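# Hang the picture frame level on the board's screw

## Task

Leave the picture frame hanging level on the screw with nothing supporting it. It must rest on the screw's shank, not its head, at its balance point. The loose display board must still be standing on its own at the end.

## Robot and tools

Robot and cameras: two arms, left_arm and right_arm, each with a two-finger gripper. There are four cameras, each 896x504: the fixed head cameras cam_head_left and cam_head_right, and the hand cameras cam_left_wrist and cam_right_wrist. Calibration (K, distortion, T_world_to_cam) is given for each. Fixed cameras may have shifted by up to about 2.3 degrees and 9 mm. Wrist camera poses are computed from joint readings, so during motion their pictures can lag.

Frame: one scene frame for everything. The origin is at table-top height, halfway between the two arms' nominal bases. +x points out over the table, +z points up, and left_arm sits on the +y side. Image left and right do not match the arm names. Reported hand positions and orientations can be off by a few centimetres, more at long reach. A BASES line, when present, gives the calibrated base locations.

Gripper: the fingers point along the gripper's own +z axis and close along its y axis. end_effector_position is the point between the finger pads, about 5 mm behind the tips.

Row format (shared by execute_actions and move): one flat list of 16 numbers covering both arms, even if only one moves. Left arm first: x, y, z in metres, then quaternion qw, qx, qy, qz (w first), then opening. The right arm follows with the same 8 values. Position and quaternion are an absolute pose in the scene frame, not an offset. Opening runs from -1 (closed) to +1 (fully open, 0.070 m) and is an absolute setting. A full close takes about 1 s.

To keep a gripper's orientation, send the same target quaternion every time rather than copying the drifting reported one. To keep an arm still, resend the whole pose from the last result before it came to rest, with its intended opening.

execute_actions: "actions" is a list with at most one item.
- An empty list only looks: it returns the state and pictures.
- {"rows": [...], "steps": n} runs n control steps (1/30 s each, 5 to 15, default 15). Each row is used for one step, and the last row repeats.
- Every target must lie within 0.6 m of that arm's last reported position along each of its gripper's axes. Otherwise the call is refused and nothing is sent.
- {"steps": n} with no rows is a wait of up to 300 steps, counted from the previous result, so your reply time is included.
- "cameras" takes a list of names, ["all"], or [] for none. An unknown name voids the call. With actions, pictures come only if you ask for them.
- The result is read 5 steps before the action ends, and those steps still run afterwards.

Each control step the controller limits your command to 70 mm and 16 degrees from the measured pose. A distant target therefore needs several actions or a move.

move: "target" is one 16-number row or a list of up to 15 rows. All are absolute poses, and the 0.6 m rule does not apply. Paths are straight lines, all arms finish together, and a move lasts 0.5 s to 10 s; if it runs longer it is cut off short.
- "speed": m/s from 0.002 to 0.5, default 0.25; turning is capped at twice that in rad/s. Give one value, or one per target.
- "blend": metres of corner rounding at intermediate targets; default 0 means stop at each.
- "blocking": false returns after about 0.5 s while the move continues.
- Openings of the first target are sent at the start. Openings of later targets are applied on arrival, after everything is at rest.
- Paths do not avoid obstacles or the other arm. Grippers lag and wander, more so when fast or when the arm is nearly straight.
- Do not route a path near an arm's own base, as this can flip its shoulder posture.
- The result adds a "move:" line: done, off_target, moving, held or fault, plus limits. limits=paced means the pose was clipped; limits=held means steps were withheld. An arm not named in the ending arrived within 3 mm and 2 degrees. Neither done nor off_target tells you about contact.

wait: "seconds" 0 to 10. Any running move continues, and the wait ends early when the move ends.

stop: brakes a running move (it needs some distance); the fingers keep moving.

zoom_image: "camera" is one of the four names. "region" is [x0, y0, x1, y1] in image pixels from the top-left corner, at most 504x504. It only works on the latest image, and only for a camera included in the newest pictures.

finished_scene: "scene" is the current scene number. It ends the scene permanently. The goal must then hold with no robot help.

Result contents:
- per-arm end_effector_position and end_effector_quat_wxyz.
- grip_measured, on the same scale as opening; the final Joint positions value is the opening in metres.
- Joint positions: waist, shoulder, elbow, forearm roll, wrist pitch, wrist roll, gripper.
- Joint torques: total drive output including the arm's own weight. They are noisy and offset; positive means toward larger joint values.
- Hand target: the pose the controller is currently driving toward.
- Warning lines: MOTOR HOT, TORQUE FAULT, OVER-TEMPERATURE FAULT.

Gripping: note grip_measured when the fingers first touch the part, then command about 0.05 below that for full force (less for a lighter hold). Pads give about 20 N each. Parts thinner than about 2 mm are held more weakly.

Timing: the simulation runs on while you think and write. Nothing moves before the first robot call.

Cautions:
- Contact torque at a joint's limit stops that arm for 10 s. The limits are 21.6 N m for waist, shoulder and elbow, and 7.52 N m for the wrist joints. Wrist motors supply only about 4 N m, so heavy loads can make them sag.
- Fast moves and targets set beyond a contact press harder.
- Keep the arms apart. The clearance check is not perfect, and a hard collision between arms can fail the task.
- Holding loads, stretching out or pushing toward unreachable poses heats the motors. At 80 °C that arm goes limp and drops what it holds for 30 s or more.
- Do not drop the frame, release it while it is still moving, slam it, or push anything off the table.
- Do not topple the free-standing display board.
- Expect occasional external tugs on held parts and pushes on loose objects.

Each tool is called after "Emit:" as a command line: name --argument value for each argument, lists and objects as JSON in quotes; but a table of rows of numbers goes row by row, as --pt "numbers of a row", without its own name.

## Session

Emit:
execute_actions --actions '[]' --cameras '["all"]'

Scene clock: 0.00 s of 4500.00 s.
left_arm: end_effector_position=(+0.4202, +0.3387, +0.3327) grip_measured=+0.98 end_effector_quat_wxyz=(+0.569, -0.093, +0.773, -0.263) | right_arm: end_effector_position=(+0.0592, +0.1070, +0.2848) grip_measured=+0.98 end_effector_quat_wxyz=(-0.315, +0.854, -0.247, -0.332)
Joint positions: left_arm=[0.682 1.54 -1.063 -1.578 0.957 1.346 0.069] | right_arm=[1.098 1.584 -1.251 0.984 0.989 -1.935 0.069]
Joint torques (N m): no reading
Motor temperatures (°C): left_arm=[30 31 32 31 34 29] | right_arm=[29 30 32 34 37 31]
Hand target: left_arm +0.4202, +0.3387, +0.3327; +0.569, -0.093, +0.773, -0.263 | right_arm +0.0592, +0.1070, +0.2848; -0.315, +0.854, -0.247, -0.332
camera_calibration:
cam_left_wrist: T_world_to_cam=[[-0.138706, -0.855818, 0.498333, 0.185907], [-0.798703, -0.200837, -0.56722, 0.592892], [0.585521, -0.476697, -0.655687, 0.255288], [0, 0, 0, 1]] pos_world=[0.349855, 0.399872, 0.411046]
cam_right_wrist: T_world_to_cam=[[0.659874, 0.664269, 0.351161, -0.209506], [0.748517, -0.621891, -0.230161, 0.0814786], [0.0654945, 0.414727, -0.907586, 0.32858], [0, 0, 0, 1]] pos_world=[0.0557395, 0.0535684, 0.390538]

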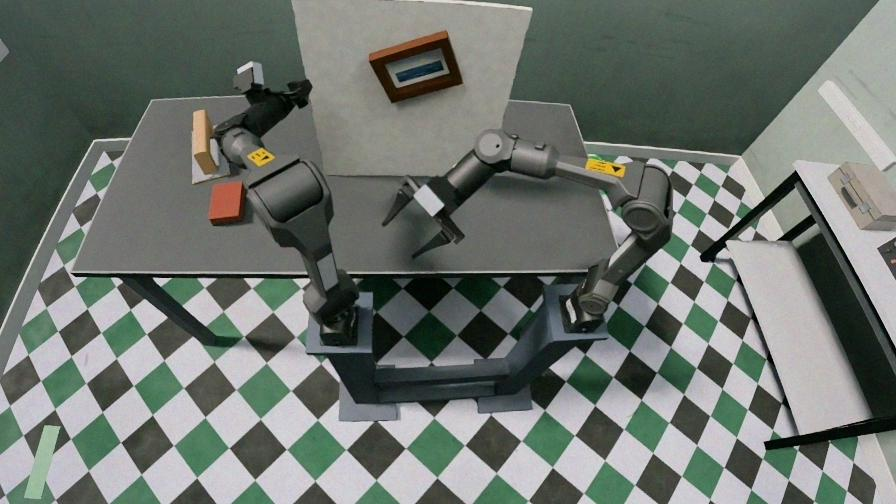

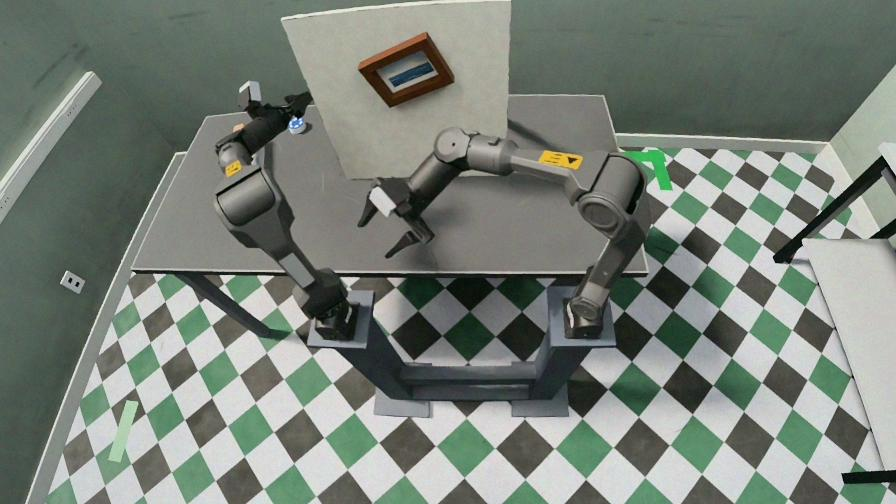

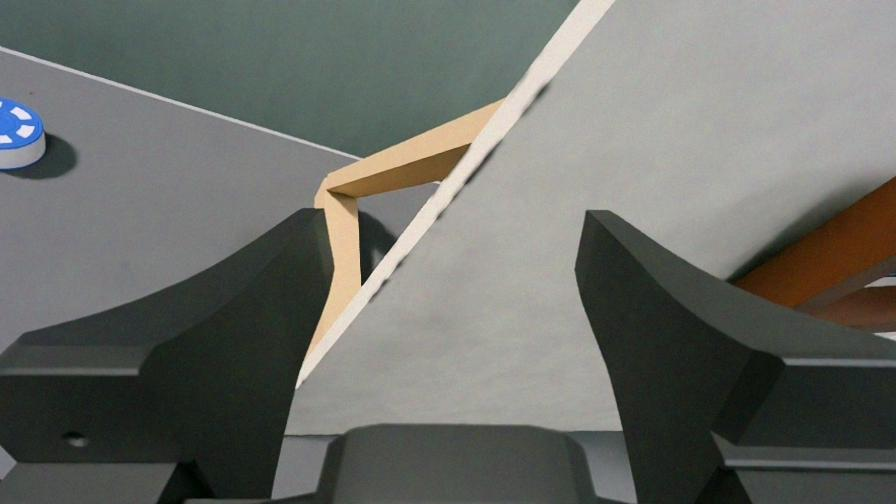

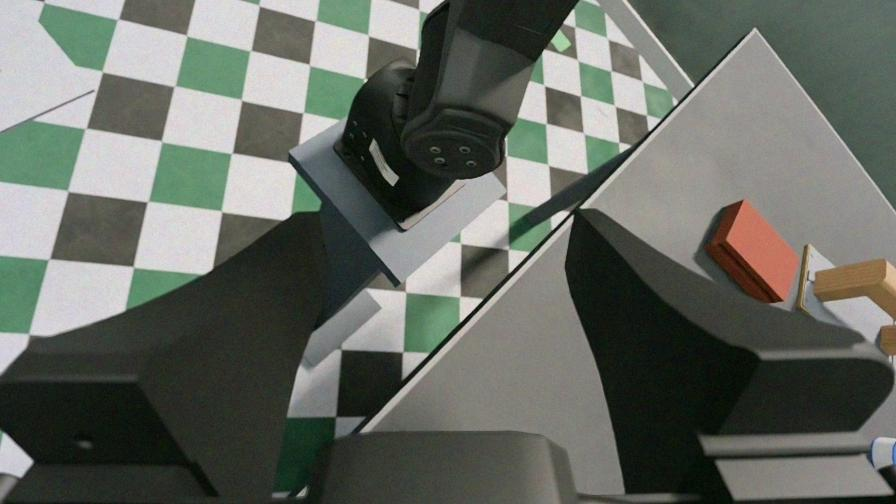

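Emit:
zoom_image --camera "cam_head_left" --region '[355, 20, 475, 115]'

Emit:
zoom_image --camera "cam_head_right" --region '[345, 20, 465, 115]'

Emit:
zoom_image --camera "cam_head_left" --region '[280, 0, 550, 180]'

Emit:
zoom_image --camera "cam_head_right" --region '[270, 0, 540, 180]'

Scaled by 4.200 from the camera's 896x504 image, which has a finer 1280x720 frame.

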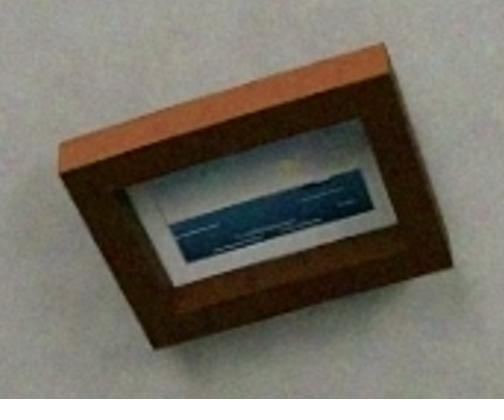

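Scaled by 4.200 from the camera's 896x504 image, which has a finer 1280x720 frame.

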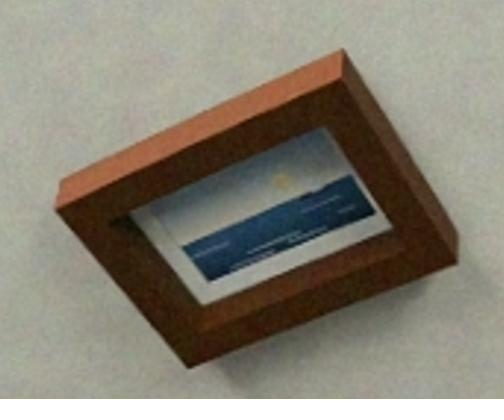

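Scaled by 1.867 from the camera's 896x504 image, which has a finer 1280x720 frame.

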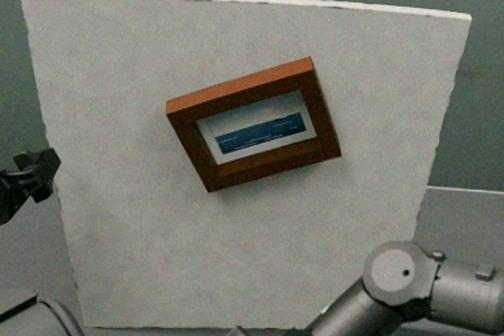

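Scaled by 1.867 from the camera's 896x504 image, which has a finer 1280x720 frame.

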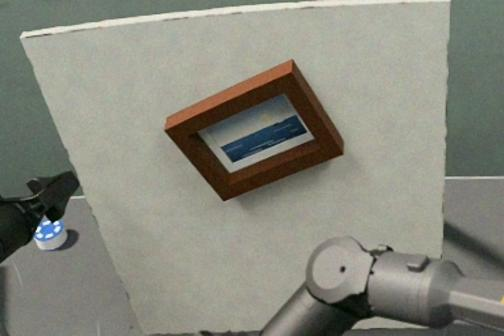

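Emit:
move --target '[0.4202, 0.3387, 0.3327, 0.569, -0.093, 0.773, -0.263, 0.1, 0.302, 0.045, 0.345, 0.325, -0.408, 0.709, 0.476, -1]' --speed 0.3

Scene clock: 19.43 s of 4500.00 s.
left_arm: end_effector_position=(+0.4202, +0.3388, +0.3324) grip_measured=+0.10 end_effector_quat_wxyz=(+0.569, -0.093, +0.773, -0.263) | right_arm: end_effector_position=(+0.3021, +0.0450, +0.3453) grip_measured=-1.00 end_effector_quat_wxyz=(+0.325, -0.408, +0.708, +0.476)
Joint positions: left_arm=[0.682 1.54 -1.062 -1.579 0.956 1.346 0.038] | right_arm=[0.498 1.641 -1.344 1.296 0.984 -1.15 0]
Joint torques (N m): left_arm=[-0.71 -6.97 -2.14 -0.86 0.14 0.04] | right_arm=[0.59 -5.82 -4 0.81 0.08 -0.15]
Motor temperatures (°C): left_arm=[30 31 32 32 34 29] | right_arm=[29 30 33 34 37 31]
Hand target: left_arm +0.4202, +0.3387, +0.3327; +0.569, -0.093, +0.773, -0.263 | right_arm +0.3020, +0.0450, +0.3450; +0.325, -0.408, +0.709, +0.476
Off the commanded pose: left_arm 0.000 m, 0 deg | right_arm 0.000 m, 0 deg.
Kept back: nothing.
move: done
camera_calibration:
cam_left_wrist: T_world_to_cam=[[-0.137538, -0.855516, 0.499174, 0.185277], [-0.798693, -0.202268, -0.566725, 0.593115], [0.58581, -0.476633, -0.655475, 0.254992], [0, 0, 0, 1]] pos_world=[0.349823, 0.400014, 0.410789]
cam_right_wrist: T_world_to_cam=[[0.867754, -0.23482, -0.438021, -0.099703], [-0.438206, -0.777306, -0.45141, 0.316939], [-0.234476, 0.583656, -0.77741, 0.431436], [0, 0, 0, 1]] pos_world=[0.326564, -0.0288643, 0.4348]

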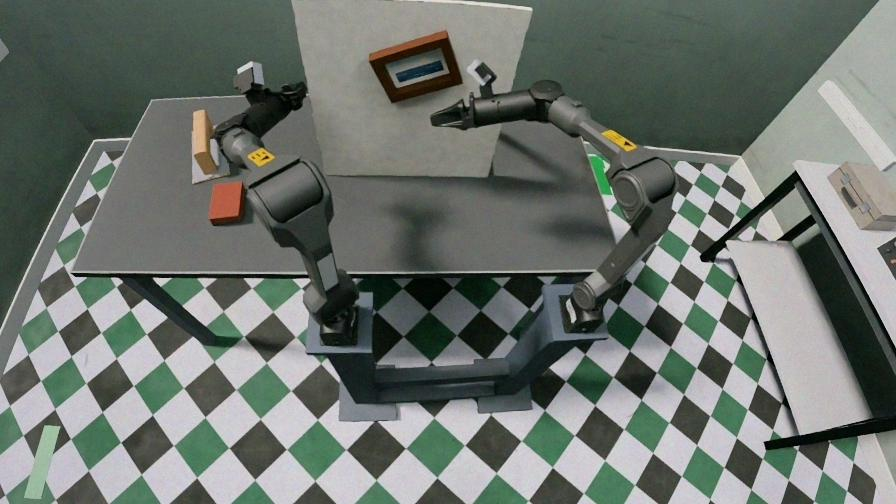

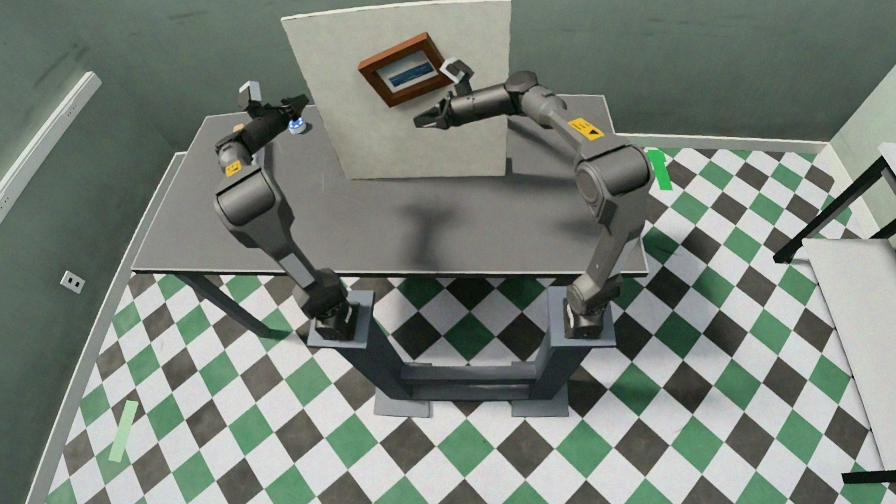

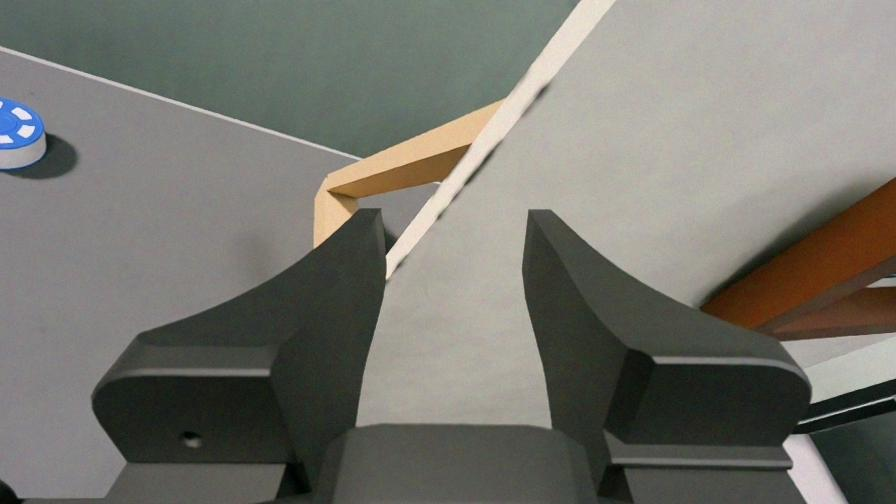

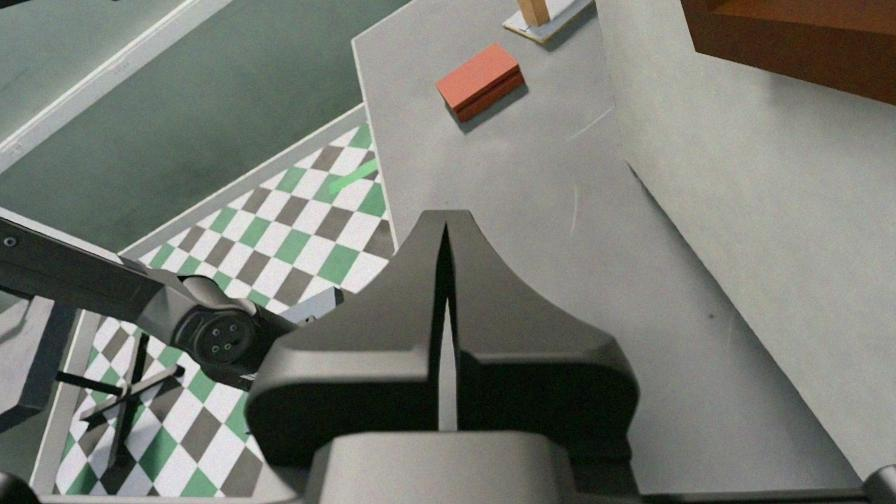

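Emit:
execute_actions --actions '[]' --cameras '["all"]'

Scene clock: 21.03 s of 4500.00 s.
left_arm: end_effector_position=(+0.4202, +0.3388, +0.3324) grip_measured=+0.10 end_effector_quat_wxyz=(+0.569, -0.093, +0.773, -0.263) | right_arm: end_effector_position=(+0.3021, +0.0450, +0.3453) grip_measured=-1.00 end_effector_quat_wxyz=(+0.325, -0.408, +0.708, +0.476)
Joint positions: left_arm=[0.682 1.54 -1.062 -1.579 0.956 1.346 0.038] | right_arm=[0.498 1.641 -1.344 1.296 0.984 -1.15 0]
Joint torques (N m): left_arm=[-0.73 -6.89 -2.44 -0.83 0.18 0.04] | right_arm=[0.65 -7.22 -3.63 0.93 0.11 -0.15]
Motor temperatures (°C): left_arm=[30 31 32 32 34 29] | right_arm=[29 30 33 34 37 31]
Hand target: left_arm +0.4202, +0.3387, +0.3327; +0.569, -0.093, +0.773, -0.263 | right_arm +0.3020, +0.0450, +0.3450; +0.325, -0.408, +0.709, +0.476
Off the commanded pose: left_arm 0.000 m, 0 deg | right_arm 0.000 m, 0 deg.
Steps of this call (1-48: nothing new was sent). Readings (end_effector_position of left_arm | right_arm):
1: (+0.4202, +0.3388, +0.3324) | (+0.3021, +0.0450, +0.3453)
2: (+0.4202, +0.3388, +0.3324) | (+0.3021, +0.0450, +0.3453)
4: (+0.4202, +0.3388, +0.3324) | (+0.3021, +0.0450, +0.3453)
8: (+0.4202, +0.3388, +0.3324) | (+0.3021, +0.0450, +0.3453)
48: the state above
camera_calibration:
cam_left_wrist: T_world_to_cam=[[-0.137538, -0.855516, 0.499174, 0.185277], [-0.798693, -0.202268, -0.566725, 0.593115], [0.58581, -0.476633, -0.655475, 0.254992], [0, 0, 0, 1]] pos_world=[0.349823, 0.400014, 0.410789]
cam_right_wrist: T_world_to_cam=[[0.867754, -0.23482, -0.438021, -0.099703], [-0.438206, -0.777306, -0.45141, 0.316939], [-0.234476, 0.583656, -0.77741, 0.431436], [0, 0, 0, 1]] pos_world=[0.326564, -0.0288643, 0.4348]

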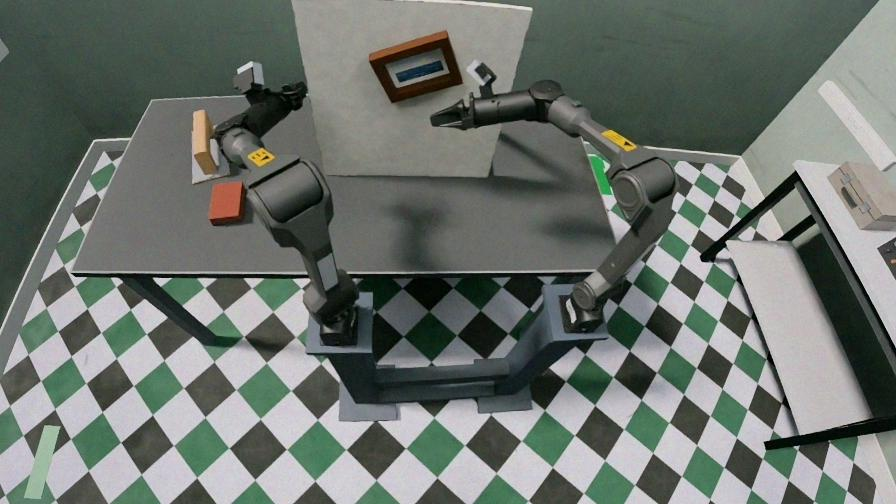

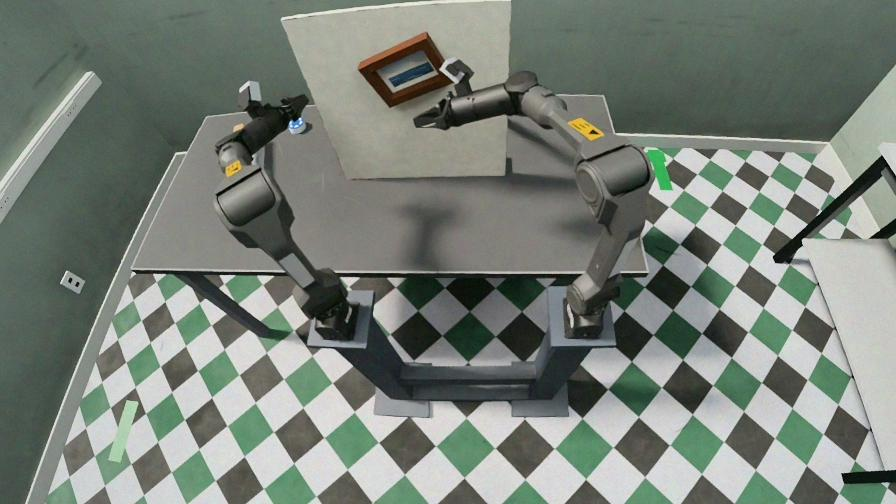

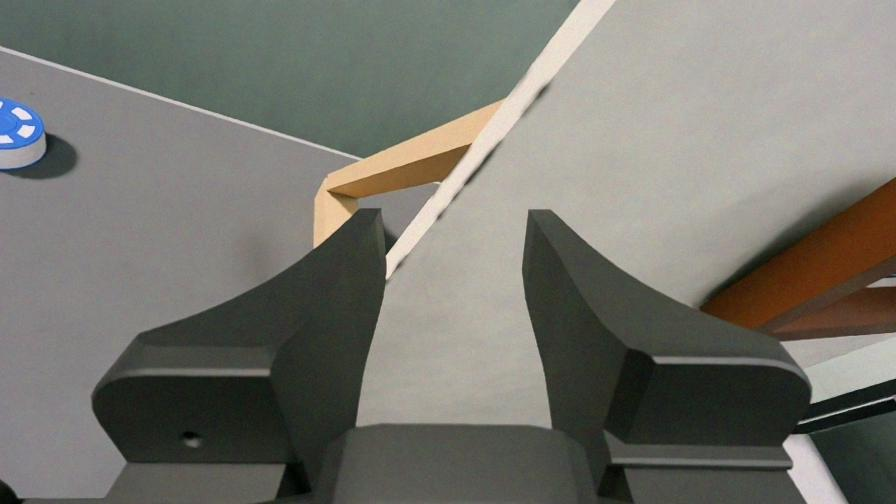

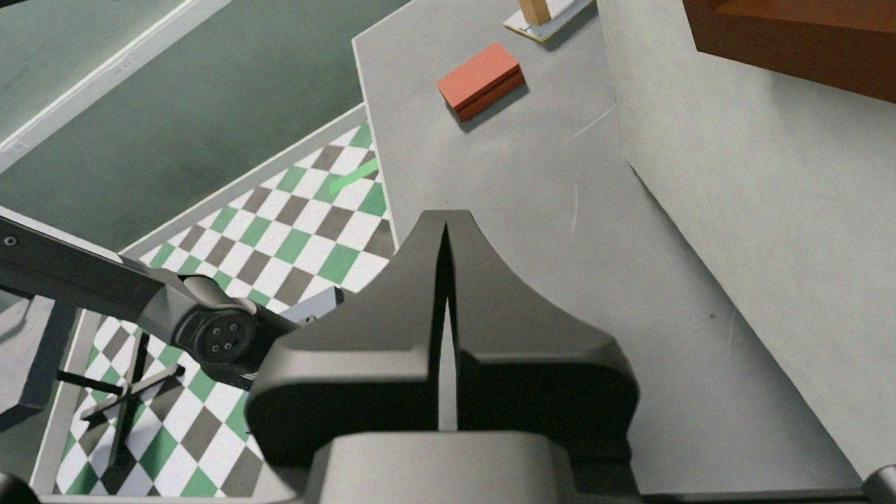

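Emit:
move --pt "0.4202 0.3387 0.3327 0.569 -0.093 0.773 -0.263 0.1 0.285 -0.09 0.365 0.313 -0.084 0.748 0.580 -1" --pt "0.4202 0.3387 0.3327 0.569 -0.093 0.773 -0.263 0.1 0.36 -0.21 0.385 0.264 0.249 0.699 0.616 -1" --speed 0.3 --blend 0.04 --cameras '["cam_head_left", "cam_right_wrist"]'

Scene clock: 24.87 s of 4500.00 s.
left_arm: end_effector_position=(+0.4202, +0.3388, +0.3324) grip_measured=+0.10 end_effector_quat_wxyz=(+0.569, -0.093, +0.773, -0.263) | right_arm: end_effector_position=(+0.3600, -0.2101, +0.3853) grip_measured=-1.00 end_effector_quat_wxyz=(+0.264, +0.249, +0.699, +0.616)
Joint positions: left_arm=[0.682 1.54 -1.062 -1.579 0.956 1.346 0.038] | right_arm=[-0.306 1.301 -0.941 1.583 1.142 -0.317 0]
Joint torques (N m): left_arm=[-0.71 -6.67 -2.24 -0.78 0.22 0.01] | right_arm=[0.68 -3.07 -3.96 0.89 0.22 -0.19]
Motor temperatures (°C): left_arm=[30 31 32 32 34 29] | right_arm=[29 30 33 34 37 31]
Hand target: left_arm +0.4202, +0.3387, +0.3327; +0.569, -0.093, +0.773, -0.263 | right_arm +0.3600, -0.2100, +0.3850; +0.264, +0.249, +0.699, +0.616
Off the commanded pose: left_arm 0.000 m, 0 deg | right_arm 0.000 m, 0 deg.
Kept back: nothing.
move: done
camera_calibration:
cam_right_wrist: T_world_to_cam=[[-0.0575618, -0.0979215, -0.993528, 0.383595], [-0.994552, 0.0922585, 0.0485282, 0.352465], [0.0869095, 0.990909, -0.102699, 0.33485], [0, 0, 0, 1]] pos_world=[0.343523, -0.326761, 0.398396]
Images, in order (width x height): cam_head_left 896x504, cam_right_wrist 896x504.

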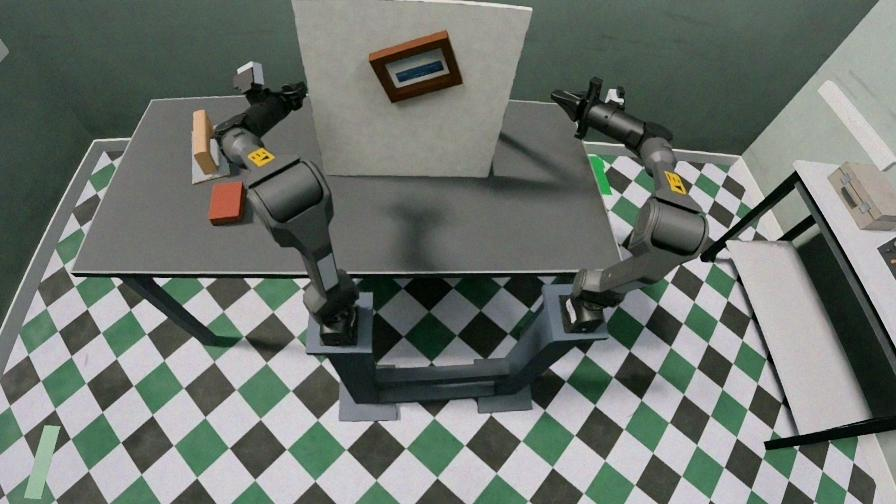

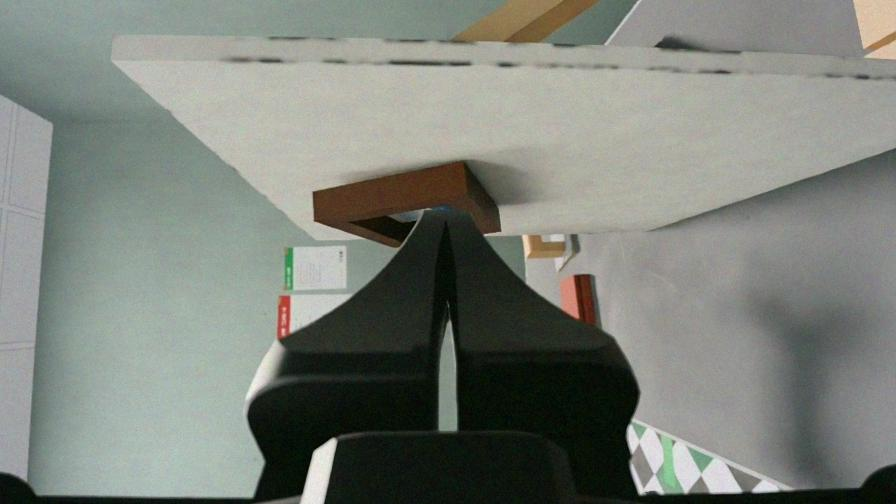

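Emit:
move --target '[0.395, 0.225, 0.36, 0.523, -0.323, 0.724, -0.313, 0.1, 0.465, -0.19, 0.385, 0.264, 0.249, 0.699, 0.616, -1]' --speed 0.15 --cameras '["cam_head_left", "cam_left_wrist", "cam_right_wrist"]'

Scene clock: 30.63 s of 4500.00 s.
left_arm: end_effector_position=(+0.3948, +0.2253, +0.3599) grip_measured=+0.10 end_effector_quat_wxyz=(+0.523, -0.323, +0.724, -0.313) | right_arm: end_effector_position=(+0.4652, -0.1900, +0.3850) grip_measured=-1.00 end_effector_quat_wxyz=(+0.264, +0.249, +0.699, +0.616)
Joint positions: left_arm=[0.086 1.184 -0.886 -1.301 0.2 0.388 0.039] | right_arm=[-0.132 1.644 -1.297 1.624 0.974 -0.307 0]
Joint torques (N m): left_arm=[-0.74 -3.55 -3.56 -0.28 -0.24 0.07] | right_arm=[-0.33 -7.33 -3.68 0.69 0.29 -0.03]
Motor temperatures (°C): left_arm=[30 31 32 32 34 29] | right_arm=[29 30 33 34 37 31]
Hand target: left_arm +0.3950, +0.2250, +0.3600; +0.523, -0.323, +0.724, -0.313 | right_arm +0.4650, -0.1900, +0.3850; +0.264, +0.249, +0.699, +0.616
Off the commanded pose: left_arm 0.000 m, 0 deg | right_arm 0.000 m, 0 deg.
Kept back: nothing.
move: done
camera_calibration:
cam_left_wrist: T_world_to_cam=[[0.160156, -0.606089, 0.779106, -0.203518], [-0.73854, -0.597254, -0.312804, 0.539298], [0.654911, -0.525304, -0.543275, 0.177004], [0, 0, 0, 1]] pos_world=[0.314966, 0.291729, 0.423418]
cam_right_wrist: T_world_to_cam=[[-0.0579673, -0.0977056, -0.993526, 0.391593], [-0.994525, 0.0923291, 0.0489457, 0.455074], [0.0869491, 0.990923, -0.102523, 0.305689], [0, 0, 0, 1]] pos_world=[0.448702, -0.30667, 0.398124]
Images, in order (width x height): cam_head_left 896x504, cam_left_wrist 896x504, cam_right_wrist 896x504.

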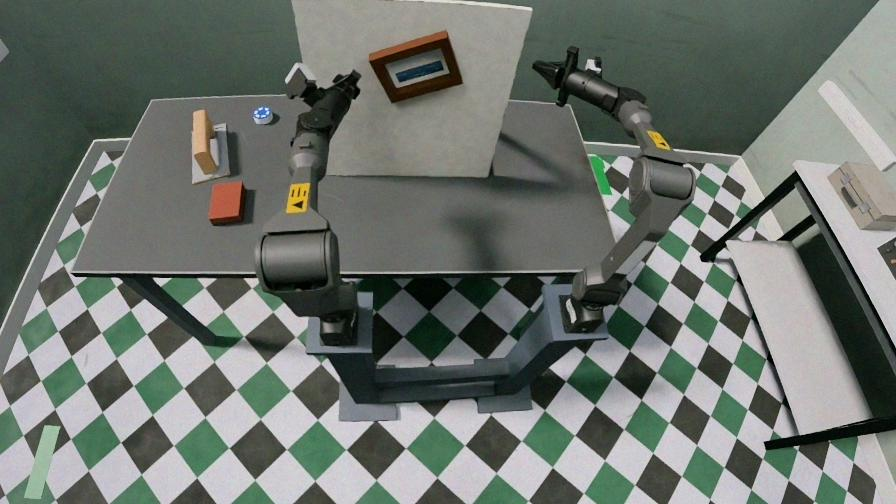

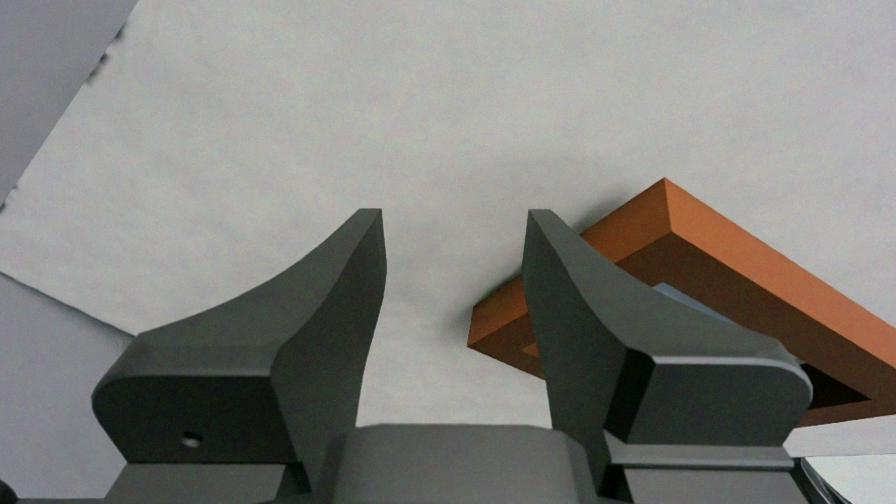

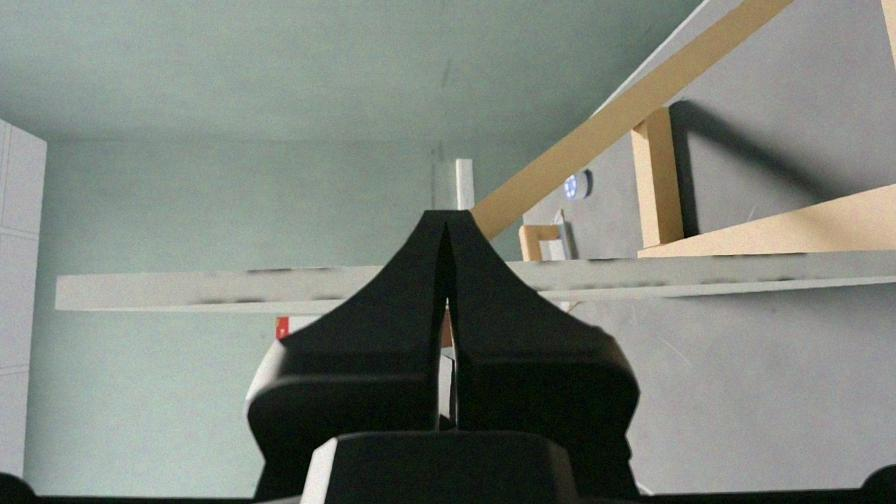

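Emit:
move --pt "0.36 0.19 0.385 0.4865 -0.4617 0.5773 -0.4657 0.1 0.44 -0.19 0.385 0.264 0.249 0.699 0.616 -1" --pt "0.36 0.14 0.41 0.4181 -0.5703 0.3929 -0.5879 0.1 0.437 -0.19 0.385 0.264 0.249 0.699 0.616 -1" --speed 0.25 --blend 0.02 --cameras '["cam_head_left", "cam_head_right", "cam_left_wrist", "cam_right_wrist"]'

Scene clock: 34.70 s of 4500.00 s.
left_arm: end_effector_position=(+0.3600, +0.1398, +0.4100) grip_measured=+0.10 end_effector_quat_wxyz=(-0.418, +0.570, -0.393, +0.588) | right_arm: end_effector_position=(+0.4371, -0.1901, +0.3850) grip_measured=-1.00 end_effector_quat_wxyz=(+0.264, +0.249, +0.699, +0.616)
Joint positions: left_arm=[-0.631 1.151 -0.799 -1.184 -0.713 -0.812 0.038] | right_arm=[-0.148 1.548 -1.184 1.631 0.99 -0.327 0]
Joint torques (N m): left_arm=[0.41 -3.13 -2.86 0.47 -0.55 0.07] | right_arm=[-0.45 -6.46 -3.71 0.91 0.29 -0.2]
Motor temperatures (°C): left_arm=[30 31 32 32 34 29] | right_arm=[29 31 33 34 37 31]
Hand target: left_arm +0.3600, +0.1400, +0.4100; -0.418, +0.570, -0.393, +0.588 | right_arm +0.4370, -0.1900, +0.3850; +0.264, +0.249, +0.699, +0.616
Off the commanded pose: left_arm 0.000 m, 0 deg | right_arm 0.000 m, 0 deg.
Kept back: nothing.
move: done
camera_calibration:
cam_left_wrist: T_world_to_cam=[[-0.0203038, 0.33106, 0.943391, -0.422261], [-0.559955, -0.785474, 0.263592, 0.203922], [0.828274, -0.522905, 0.201327, -0.185912], [0, 0, 0, 1]] pos_world=[0.259599, 0.202755, 0.382035]
cam_right_wrist: T_world_to_cam=[[-0.0582621, -0.0980775, -0.993472, 0.389919], [-0.994492, 0.0925578, 0.0491844, 0.427048], [0.0871297, 0.990865, -0.10293, 0.308229], [0, 0, 0, 1]] pos_world=[0.420557, -0.306698, 0.398095]

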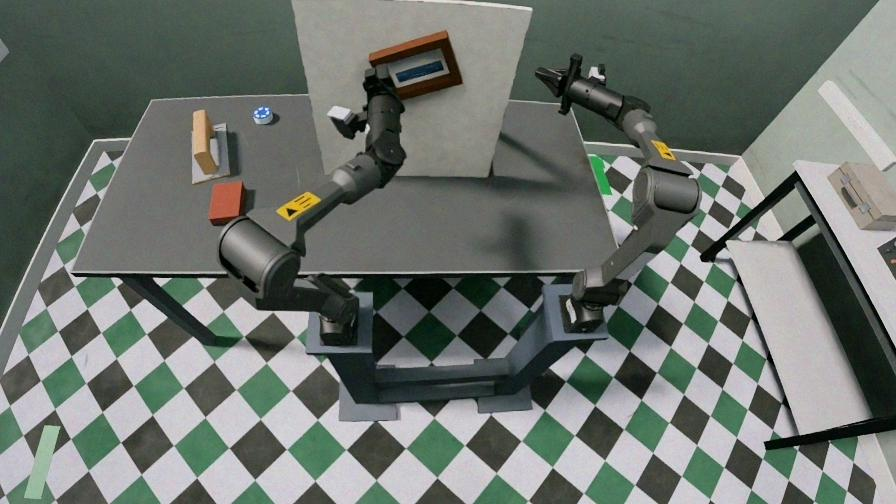

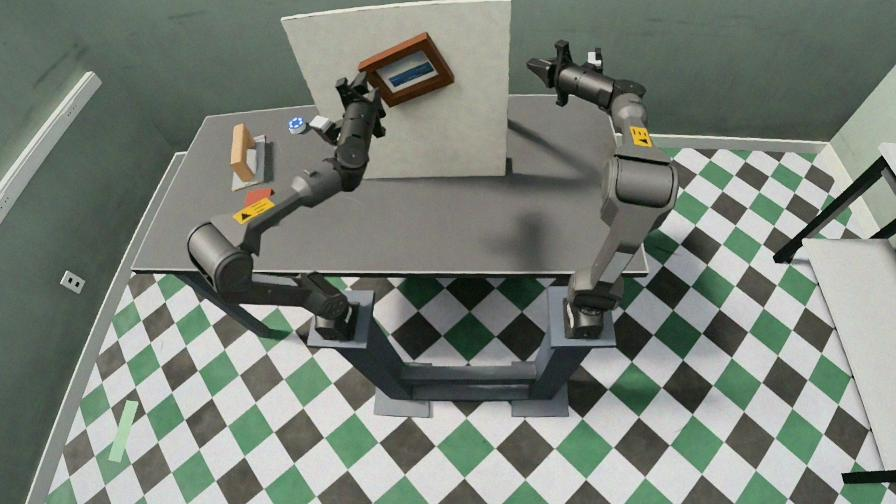

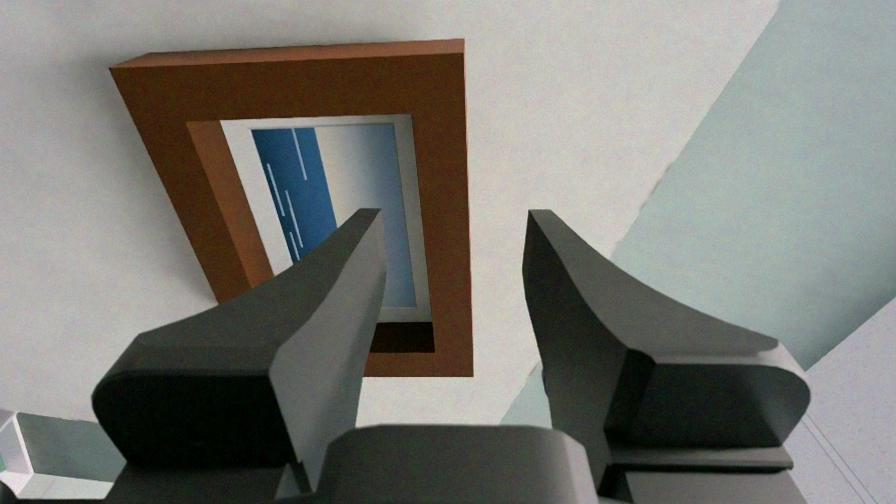

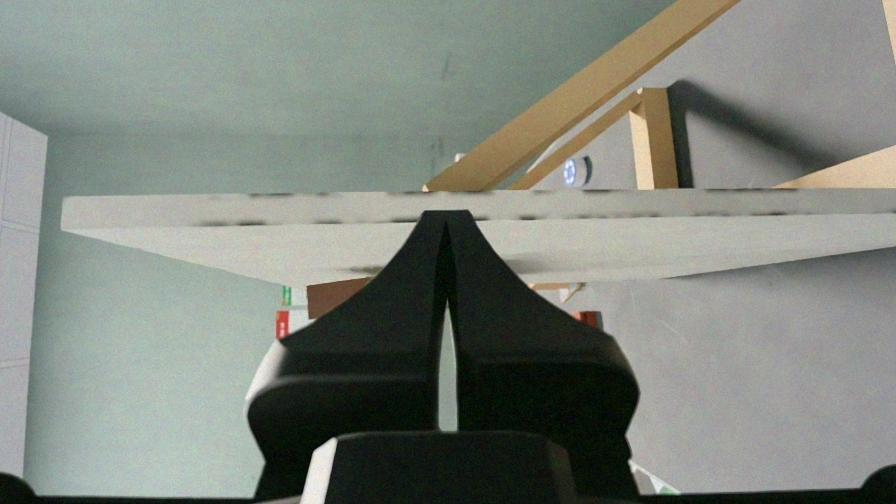

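Emit:
zoom_image --camera "cam_left_wrist" --region '[100, 20, 500, 245]'

Emit:
move --target '[0.36, 0.14, 0.41, 0.4181, -0.5703, 0.3929, -0.5879, 0.1, 0.437, -0.19, 0.355, 0.264, 0.249, 0.699, 0.616, -1]' --speed 0.1 --cameras '["cam_right_wrist"]'

Emit:
zoom_image --camera "cam_right_wrist" --region '[280, 200, 440, 340]'

Scaled by 1.260 from the camera's 896x504 image, which has a finer 1280x720 frame.

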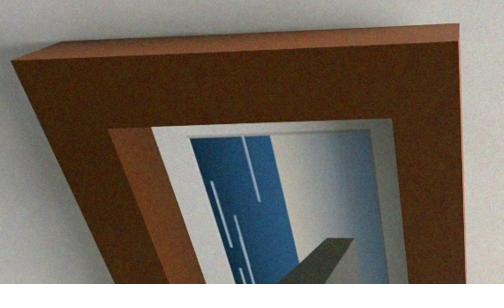

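Scene clock: 36.80 s of 4500.00 s.
left_arm: end_effector_position=(+0.3600, +0.1398, +0.4100) grip_measured=+0.10 end_effector_quat_wxyz=(-0.418, +0.570, -0.393, +0.588) | right_arm: end_effector_position=(+0.4370, -0.1900, +0.3543) grip_measured=-1.00 end_effector_quat_wxyz=(+0.263, +0.250, +0.699, +0.616)
Joint positions: left_arm=[-0.631 1.151 -0.799 -1.184 -0.713 -0.812 0.038] | right_arm=[-0.148 1.574 -1.089 1.708 1.002 -0.469 0]
Joint torques (N m): left_arm=[0.51 -4.23 -3.62 0.41 -0.5 0.07] | right_arm=[-0.38 -5.89 -4.62 0.69 0.39 0.16]
Motor temperatures (°C): left_arm=[30 31 32 32 34 29] | right_arm=[29 31 33 34 37 31]
Hand target: left_arm +0.3600, +0.1400, +0.4100; -0.418, +0.570, -0.393, +0.588 | right_arm +0.4370, -0.1900, +0.3550; +0.264, +0.249, +0.699, +0.616
Off the commanded pose: left_arm 0.000 m, 0 deg | right_arm 0.001 m, 0 deg.
Kept back: nothing.
move: done
camera_calibration:
cam_right_wrist: T_world_to_cam=[[-0.059509, -0.0975465, -0.99345, 0.360141], [-0.994476, 0.0919976, 0.0505372, 0.427819], [0.0864653, 0.99097, -0.102482, 0.305147], [0, 0, 0, 1]] pos_world=[0.420502, -0.306619, 0.367434]
Images, in order (width x height): cam_right_wrist 896x504.

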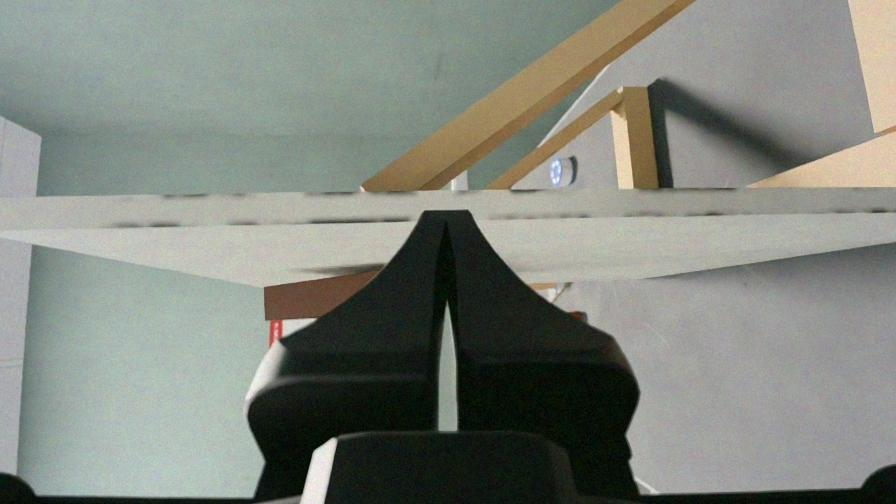

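Scaled by 3.150 from the camera's 896x504 image, which has a finer 1280x720 frame.

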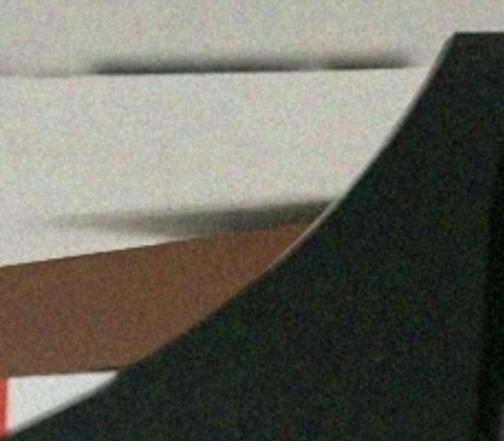

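Emit:
move --target '[0.36, 0.14, 0.41, 0.4181, -0.5703, 0.3929, -0.5879, 0.1, 0.453, -0.19, 0.352, 0.264, 0.249, 0.699, 0.616, -1]' --speed 0.1 --cameras '["cam_right_wrist"]'

Emit:
zoom_image --camera "cam_right_wrist" --region '[240, 200, 440, 340]'

Scene clock: 38.90 s of 4500.00 s.
left_arm: end_effector_position=(+0.3600, +0.1398, +0.4100) grip_measured=+0.10 end_effector_quat_wxyz=(-0.418, +0.570, -0.393, +0.588) | right_arm: end_effector_position=(+0.4531, -0.1901, +0.3519) grip_measured=-1.00 end_effector_quat_wxyz=(+0.264, +0.249, +0.699, +0.616)
Joint positions: left_arm=[-0.631 1.151 -0.799 -1.184 -0.713 -0.812 0.038] | right_arm=[-0.139 1.631 -1.147 1.712 0.994 -0.471 0]
Joint torques (N m): left_arm=[0.33 -4.34 -3.78 0.4 -0.53 0.01] | right_arm=[0.65 -6.4 -3.97 0.86 0.24 -0.21]
Motor temperatures (°C): left_arm=[30 31 32 32 34 29] | right_arm=[29 31 33 34 37 31]
Hand target: left_arm +0.3600, +0.1400, +0.4100; -0.418, +0.570, -0.393, +0.588 | right_arm +0.4530, -0.1900, +0.3520; +0.264, +0.249, +0.699, +0.616
Off the commanded pose: left_arm 0.000 m, 0 deg | right_arm 0.000 m, 0 deg.
Kept back: nothing.
move: done
camera_calibration:
cam_right_wrist: T_world_to_cam=[[-0.0584245, -0.0979681, -0.993473, 0.358099], [-0.994548, 0.0918159, 0.0494336, 0.444433], [0.0863737, 0.990945, -0.102798, 0.303795], [0, 0, 0, 1]] pos_world=[0.436692, -0.306768, 0.365022]
Images, in order (width x height): cam_right_wrist 896x504.

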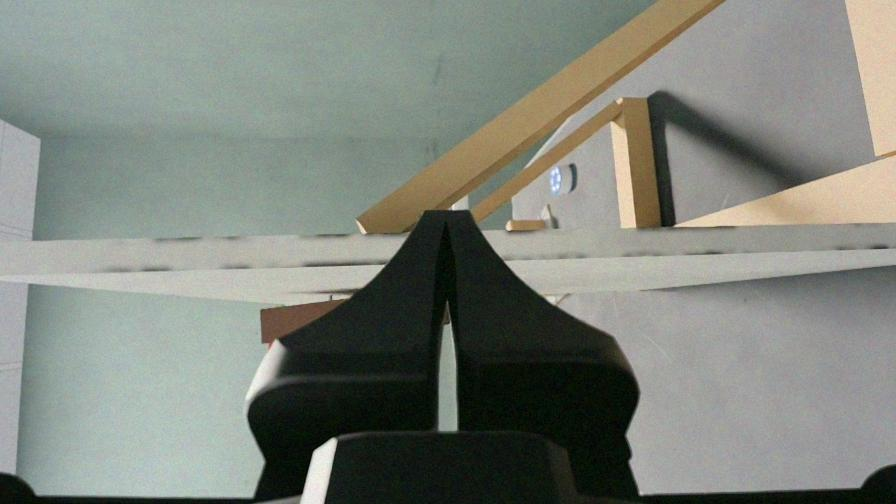

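Scaled by 2.520 from the camera's 896x504 image, which has a finer 1280x720 frame.

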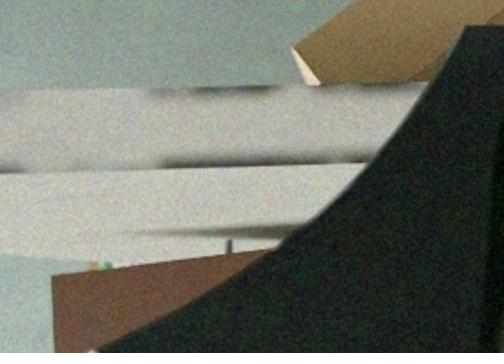

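Emit:
zoom_image --camera "cam_right_wrist" --region '[300, 275, 370, 315]'

Scaled by 7.200 from the camera's 896x504 image, which has a finer 1280x720 frame.

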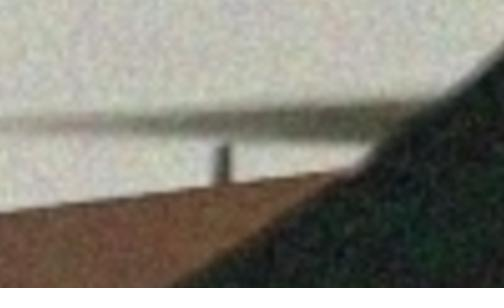

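Emit:
move --target '[0.36, 0.14, 0.41, 0.4181, -0.5703, 0.3929, -0.5879, 0.1, 0.453, -0.19, 0.445, 0.264, 0.249, 0.699, 0.616, 1]' --speed 0.15 --cameras '["cam_right_wrist"]'

Emit:
zoom_image --camera "cam_right_wrist" --region '[330, 240, 510, 340]'

Scene clock: 42.23 s of 4500.00 s.
left_arm: end_effector_position=(+0.3600, +0.1398, +0.4100) grip_measured=+0.10 end_effector_quat_wxyz=(-0.418, +0.570, -0.393, +0.588) | right_arm: end_effector_position=(+0.4529, -0.1902, +0.4453) grip_measured=+0.98 end_effector_quat_wxyz=(+0.265, +0.249, +0.699, +0.616)
Joint positions: left_arm=[-0.631 1.151 -0.799 -1.184 -0.713 -0.812 0.038] | right_arm=[-0.139 1.588 -1.471 1.469 0.986 -0.032 0.069]
Joint torques (N m): left_arm=[0.6 -4.31 -3.64 0.47 -0.5 -0.06] | right_arm=[0.47 -5.12 -3.68 0.95 0.04 -0.21]
Motor temperatures (°C): left_arm=[30 31 32 32 34 29] | right_arm=[29 31 33 34 37 31]
Hand target: left_arm +0.3600, +0.1400, +0.4100; -0.418, +0.570, -0.393, +0.588 | right_arm +0.4530, -0.1900, +0.4450; +0.264, +0.249, +0.699, +0.616
Off the commanded pose: left_arm 0.000 m, 0 deg | right_arm 0.000 m, 0 deg.
Kept back: nothing.
move: done
camera_calibration:
cam_right_wrist: T_world_to_cam=[[-0.0573855, -0.098427, -0.993488, 0.450312], [-0.994508, 0.0928805, 0.0482426, 0.440332], [0.0875273, 0.9908, -0.103216, 0.31315], [0, 0, 0, 1]] pos_world=[0.436346, -0.306845, 0.458459]
Images, in order (width x height): cam_right_wrist 896x504.

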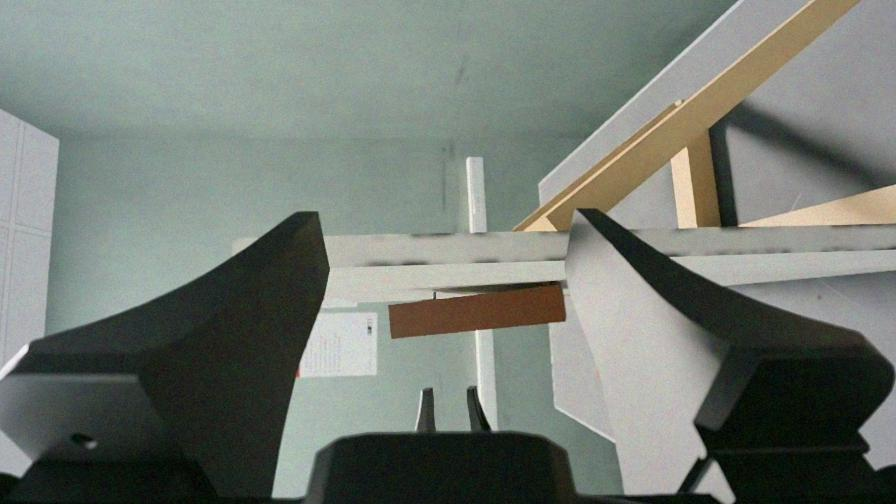

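Scaled by 2.800 from the camera's 896x504 image, which has a finer 1280x720 frame.

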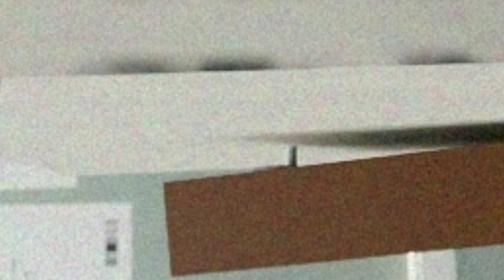

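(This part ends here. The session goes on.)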